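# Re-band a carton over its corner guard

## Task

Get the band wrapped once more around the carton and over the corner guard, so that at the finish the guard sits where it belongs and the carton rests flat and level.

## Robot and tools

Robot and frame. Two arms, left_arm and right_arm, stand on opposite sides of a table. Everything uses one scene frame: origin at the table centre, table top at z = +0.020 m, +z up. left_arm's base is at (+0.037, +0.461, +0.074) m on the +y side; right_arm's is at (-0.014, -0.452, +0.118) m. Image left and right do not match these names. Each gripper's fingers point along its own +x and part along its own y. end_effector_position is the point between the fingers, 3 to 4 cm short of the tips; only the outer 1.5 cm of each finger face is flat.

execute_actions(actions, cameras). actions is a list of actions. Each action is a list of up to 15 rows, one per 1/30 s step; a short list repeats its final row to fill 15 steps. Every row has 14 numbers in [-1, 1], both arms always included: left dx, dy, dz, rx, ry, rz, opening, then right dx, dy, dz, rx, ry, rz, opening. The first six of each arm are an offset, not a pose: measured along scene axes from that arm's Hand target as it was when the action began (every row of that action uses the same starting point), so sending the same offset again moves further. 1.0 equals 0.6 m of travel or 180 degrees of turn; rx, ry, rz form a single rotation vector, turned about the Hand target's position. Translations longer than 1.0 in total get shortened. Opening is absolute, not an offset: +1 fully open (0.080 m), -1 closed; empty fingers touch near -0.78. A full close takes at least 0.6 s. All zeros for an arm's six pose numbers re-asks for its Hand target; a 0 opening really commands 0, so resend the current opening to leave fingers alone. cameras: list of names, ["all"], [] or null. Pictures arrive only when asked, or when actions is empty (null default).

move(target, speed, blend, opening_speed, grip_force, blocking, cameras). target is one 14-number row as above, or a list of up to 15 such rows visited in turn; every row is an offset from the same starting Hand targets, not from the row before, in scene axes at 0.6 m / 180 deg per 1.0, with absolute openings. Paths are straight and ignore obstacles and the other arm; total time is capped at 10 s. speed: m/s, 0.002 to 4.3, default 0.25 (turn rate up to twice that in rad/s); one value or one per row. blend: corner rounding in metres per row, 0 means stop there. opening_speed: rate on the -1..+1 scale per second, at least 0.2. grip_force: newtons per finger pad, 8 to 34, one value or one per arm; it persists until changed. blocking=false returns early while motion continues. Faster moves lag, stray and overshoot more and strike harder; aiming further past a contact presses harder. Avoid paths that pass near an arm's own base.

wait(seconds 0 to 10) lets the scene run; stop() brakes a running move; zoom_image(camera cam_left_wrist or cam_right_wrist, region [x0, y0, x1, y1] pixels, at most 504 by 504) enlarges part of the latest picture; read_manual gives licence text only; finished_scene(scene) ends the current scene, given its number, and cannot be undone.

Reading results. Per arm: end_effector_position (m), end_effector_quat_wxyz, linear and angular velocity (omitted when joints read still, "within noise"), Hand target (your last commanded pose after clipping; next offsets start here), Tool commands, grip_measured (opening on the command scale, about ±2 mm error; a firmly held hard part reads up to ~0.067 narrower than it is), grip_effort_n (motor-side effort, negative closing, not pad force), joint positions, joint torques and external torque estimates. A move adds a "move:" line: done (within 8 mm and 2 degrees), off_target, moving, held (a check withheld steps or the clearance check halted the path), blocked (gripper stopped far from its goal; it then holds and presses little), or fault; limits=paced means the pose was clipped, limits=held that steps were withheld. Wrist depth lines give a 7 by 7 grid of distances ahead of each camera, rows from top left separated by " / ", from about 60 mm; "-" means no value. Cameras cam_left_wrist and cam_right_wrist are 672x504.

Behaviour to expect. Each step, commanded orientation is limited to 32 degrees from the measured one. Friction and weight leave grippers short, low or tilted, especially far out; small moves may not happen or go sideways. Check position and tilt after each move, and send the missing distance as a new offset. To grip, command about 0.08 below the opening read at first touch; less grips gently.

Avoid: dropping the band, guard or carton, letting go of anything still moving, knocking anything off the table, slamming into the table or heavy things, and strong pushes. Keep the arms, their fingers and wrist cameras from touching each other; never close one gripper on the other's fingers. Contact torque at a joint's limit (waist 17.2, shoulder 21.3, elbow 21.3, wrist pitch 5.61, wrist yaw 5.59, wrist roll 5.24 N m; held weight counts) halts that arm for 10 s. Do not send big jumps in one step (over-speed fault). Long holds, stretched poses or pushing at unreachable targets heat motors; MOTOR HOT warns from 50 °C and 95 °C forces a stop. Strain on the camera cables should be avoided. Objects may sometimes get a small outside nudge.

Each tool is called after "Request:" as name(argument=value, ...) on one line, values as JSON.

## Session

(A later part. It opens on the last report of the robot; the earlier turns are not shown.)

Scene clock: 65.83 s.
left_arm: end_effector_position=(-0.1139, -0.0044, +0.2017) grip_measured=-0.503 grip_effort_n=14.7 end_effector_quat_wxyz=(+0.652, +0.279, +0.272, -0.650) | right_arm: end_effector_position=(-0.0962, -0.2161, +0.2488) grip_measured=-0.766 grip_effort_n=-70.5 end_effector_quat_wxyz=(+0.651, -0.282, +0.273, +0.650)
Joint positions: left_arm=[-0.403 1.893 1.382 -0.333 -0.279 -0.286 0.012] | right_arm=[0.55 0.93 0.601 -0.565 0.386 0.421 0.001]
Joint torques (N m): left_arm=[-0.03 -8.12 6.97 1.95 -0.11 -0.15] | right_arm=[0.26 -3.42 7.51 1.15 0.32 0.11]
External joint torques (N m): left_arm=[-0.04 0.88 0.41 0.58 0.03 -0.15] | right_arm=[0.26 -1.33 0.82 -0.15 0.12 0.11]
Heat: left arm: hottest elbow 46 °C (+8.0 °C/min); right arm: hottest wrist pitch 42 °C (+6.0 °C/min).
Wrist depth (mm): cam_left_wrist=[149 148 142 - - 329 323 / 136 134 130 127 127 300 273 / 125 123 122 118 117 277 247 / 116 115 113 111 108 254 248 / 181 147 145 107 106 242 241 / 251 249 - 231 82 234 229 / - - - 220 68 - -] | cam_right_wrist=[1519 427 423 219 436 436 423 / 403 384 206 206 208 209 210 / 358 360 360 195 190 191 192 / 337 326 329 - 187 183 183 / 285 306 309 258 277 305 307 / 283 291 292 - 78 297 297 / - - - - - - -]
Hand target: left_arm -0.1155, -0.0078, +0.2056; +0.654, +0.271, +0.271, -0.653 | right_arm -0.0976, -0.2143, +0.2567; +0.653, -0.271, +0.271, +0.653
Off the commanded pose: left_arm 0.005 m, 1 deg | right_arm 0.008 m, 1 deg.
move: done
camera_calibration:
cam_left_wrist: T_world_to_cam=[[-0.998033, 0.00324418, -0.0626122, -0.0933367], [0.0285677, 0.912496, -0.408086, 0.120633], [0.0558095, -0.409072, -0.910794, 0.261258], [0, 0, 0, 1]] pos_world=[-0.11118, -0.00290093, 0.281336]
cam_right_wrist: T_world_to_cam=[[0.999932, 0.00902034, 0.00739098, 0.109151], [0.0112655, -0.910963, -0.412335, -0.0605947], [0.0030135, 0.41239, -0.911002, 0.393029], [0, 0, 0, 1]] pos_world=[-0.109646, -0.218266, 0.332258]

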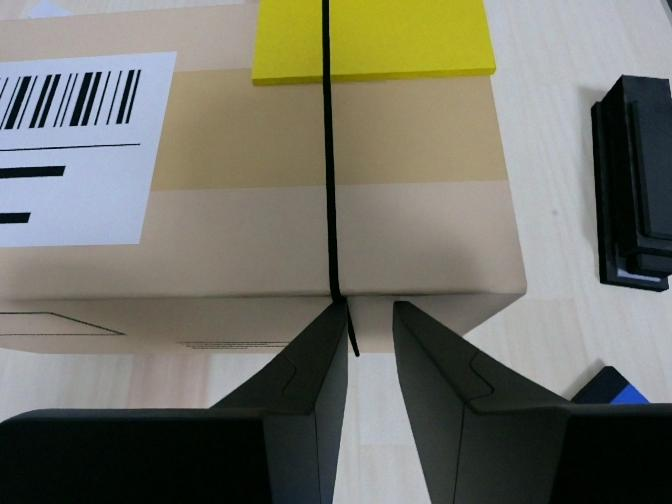

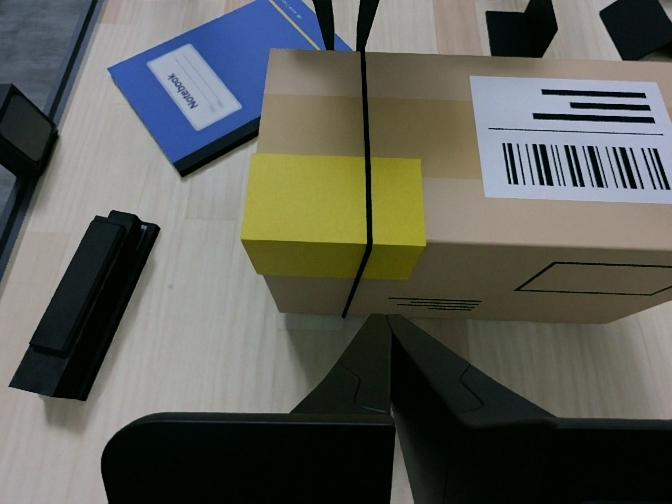

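Request:
move(target=[[0.016,0.004,0.002,0,0,0,-0.3,0,0,0,0,0,0,-1],[0.016,0.11,0.11,0,0,0,-0.3,-0.05,-0.06,0.06,0,0,0,-1]], speed=[0.04,0.12], cameras=["all"])

Scene clock: 68.37 s.
left_arm: end_effector_position=(-0.1064, +0.0554, +0.2715) grip_measured=-0.303 grip_effort_n=14.7 end_effector_quat_wxyz=(+0.652, +0.271, +0.271, -0.654) | right_arm: end_effector_position=(-0.1258, -0.2517, +0.2880) grip_measured=-0.766 grip_effort_n=-70.5 end_effector_quat_wxyz=(+0.652, -0.276, +0.271, +0.652)
Joint positions: left_arm=[-0.45 1.627 1.336 -0.547 -0.308 -0.324 0.021] | right_arm=[0.856 0.918 0.765 -0.857 0.568 0.7 0.001]
Joint torques (N m): left_arm=[-0.43 -7.66 5.17 1.17 -0.28 -0.18] | right_arm=[0.21 -1.7 7.37 0.95 0.45 0.1]
External joint torques (N m): left_arm=[-0.42 -0.47 -1.62 -0.21 -0.12 -0.18] | right_arm=[0.23 0.06 0.98 -0.15 0.13 0.1]
Heat: left arm: hottest elbow 46 °C (+7.1 °C/min); right arm: hottest wrist pitch 42 °C (+6.1 °C/min).
Wrist depth (mm): cam_left_wrist=[478 468 466 463 443 437 1491 / 236 232 227 221 221 404 401 / 214 212 210 206 206 369 362 / 233 232 232 232 283 338 335 / 335 333 332 319 327 328 314 / 320 321 - 302 80 - 295 / - - - 286 75 - -] | cam_right_wrist=[1643 498 504 492 501 500 494 / 1530 454 437 263 262 264 265 / 1328 409 412 243 244 240 242 / 1180 365 378 328 295 267 261 / 356 346 352 357 352 350 357 / 330 330 333 - 78 336 337 / - - - - - - -]
Hand target: left_arm -0.1058, +0.0582, +0.2716; +0.654, +0.271, +0.271, -0.653 | right_arm -0.1276, -0.2503, +0.2927; +0.653, -0.271, +0.271, +0.653
Off the commanded pose: left_arm 0.003 m, 0 deg | right_arm 0.005 m, 1 deg.
move: done
camera_calibration:
cam_left_wrist: T_world_to_cam=[[-0.998577, 0.00323439, -0.0532219, -0.0842813], [0.0254239, 0.906267, -0.42194, 0.0981589], [0.0468685, -0.422693, -0.90506, 0.3471], [0, 0, 0, 1]] pos_world=[-0.102925, 0.0580314, 0.351078]
cam_right_wrist: T_world_to_cam=[[0.99996, 0.00869108, 0.00186967, 0.140279], [0.00866529, -0.905915, -0.42337, -0.0723765], [-0.00198578, 0.42337, -0.905955, 0.444146], [0, 0, 0, 1]] pos_world=[-0.138765, -0.254824, 0.371472]

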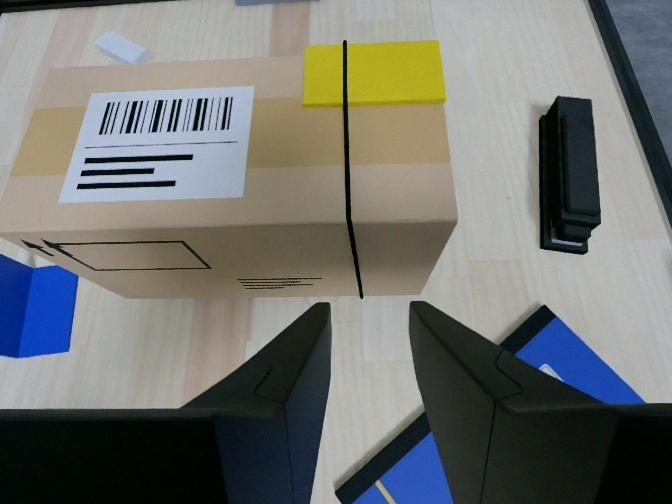

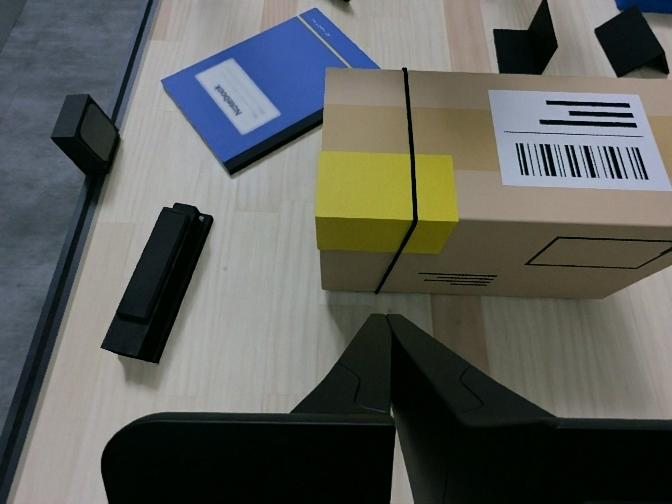

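Request:
finished_scene(scene=1)

The scene is finished: the task was done.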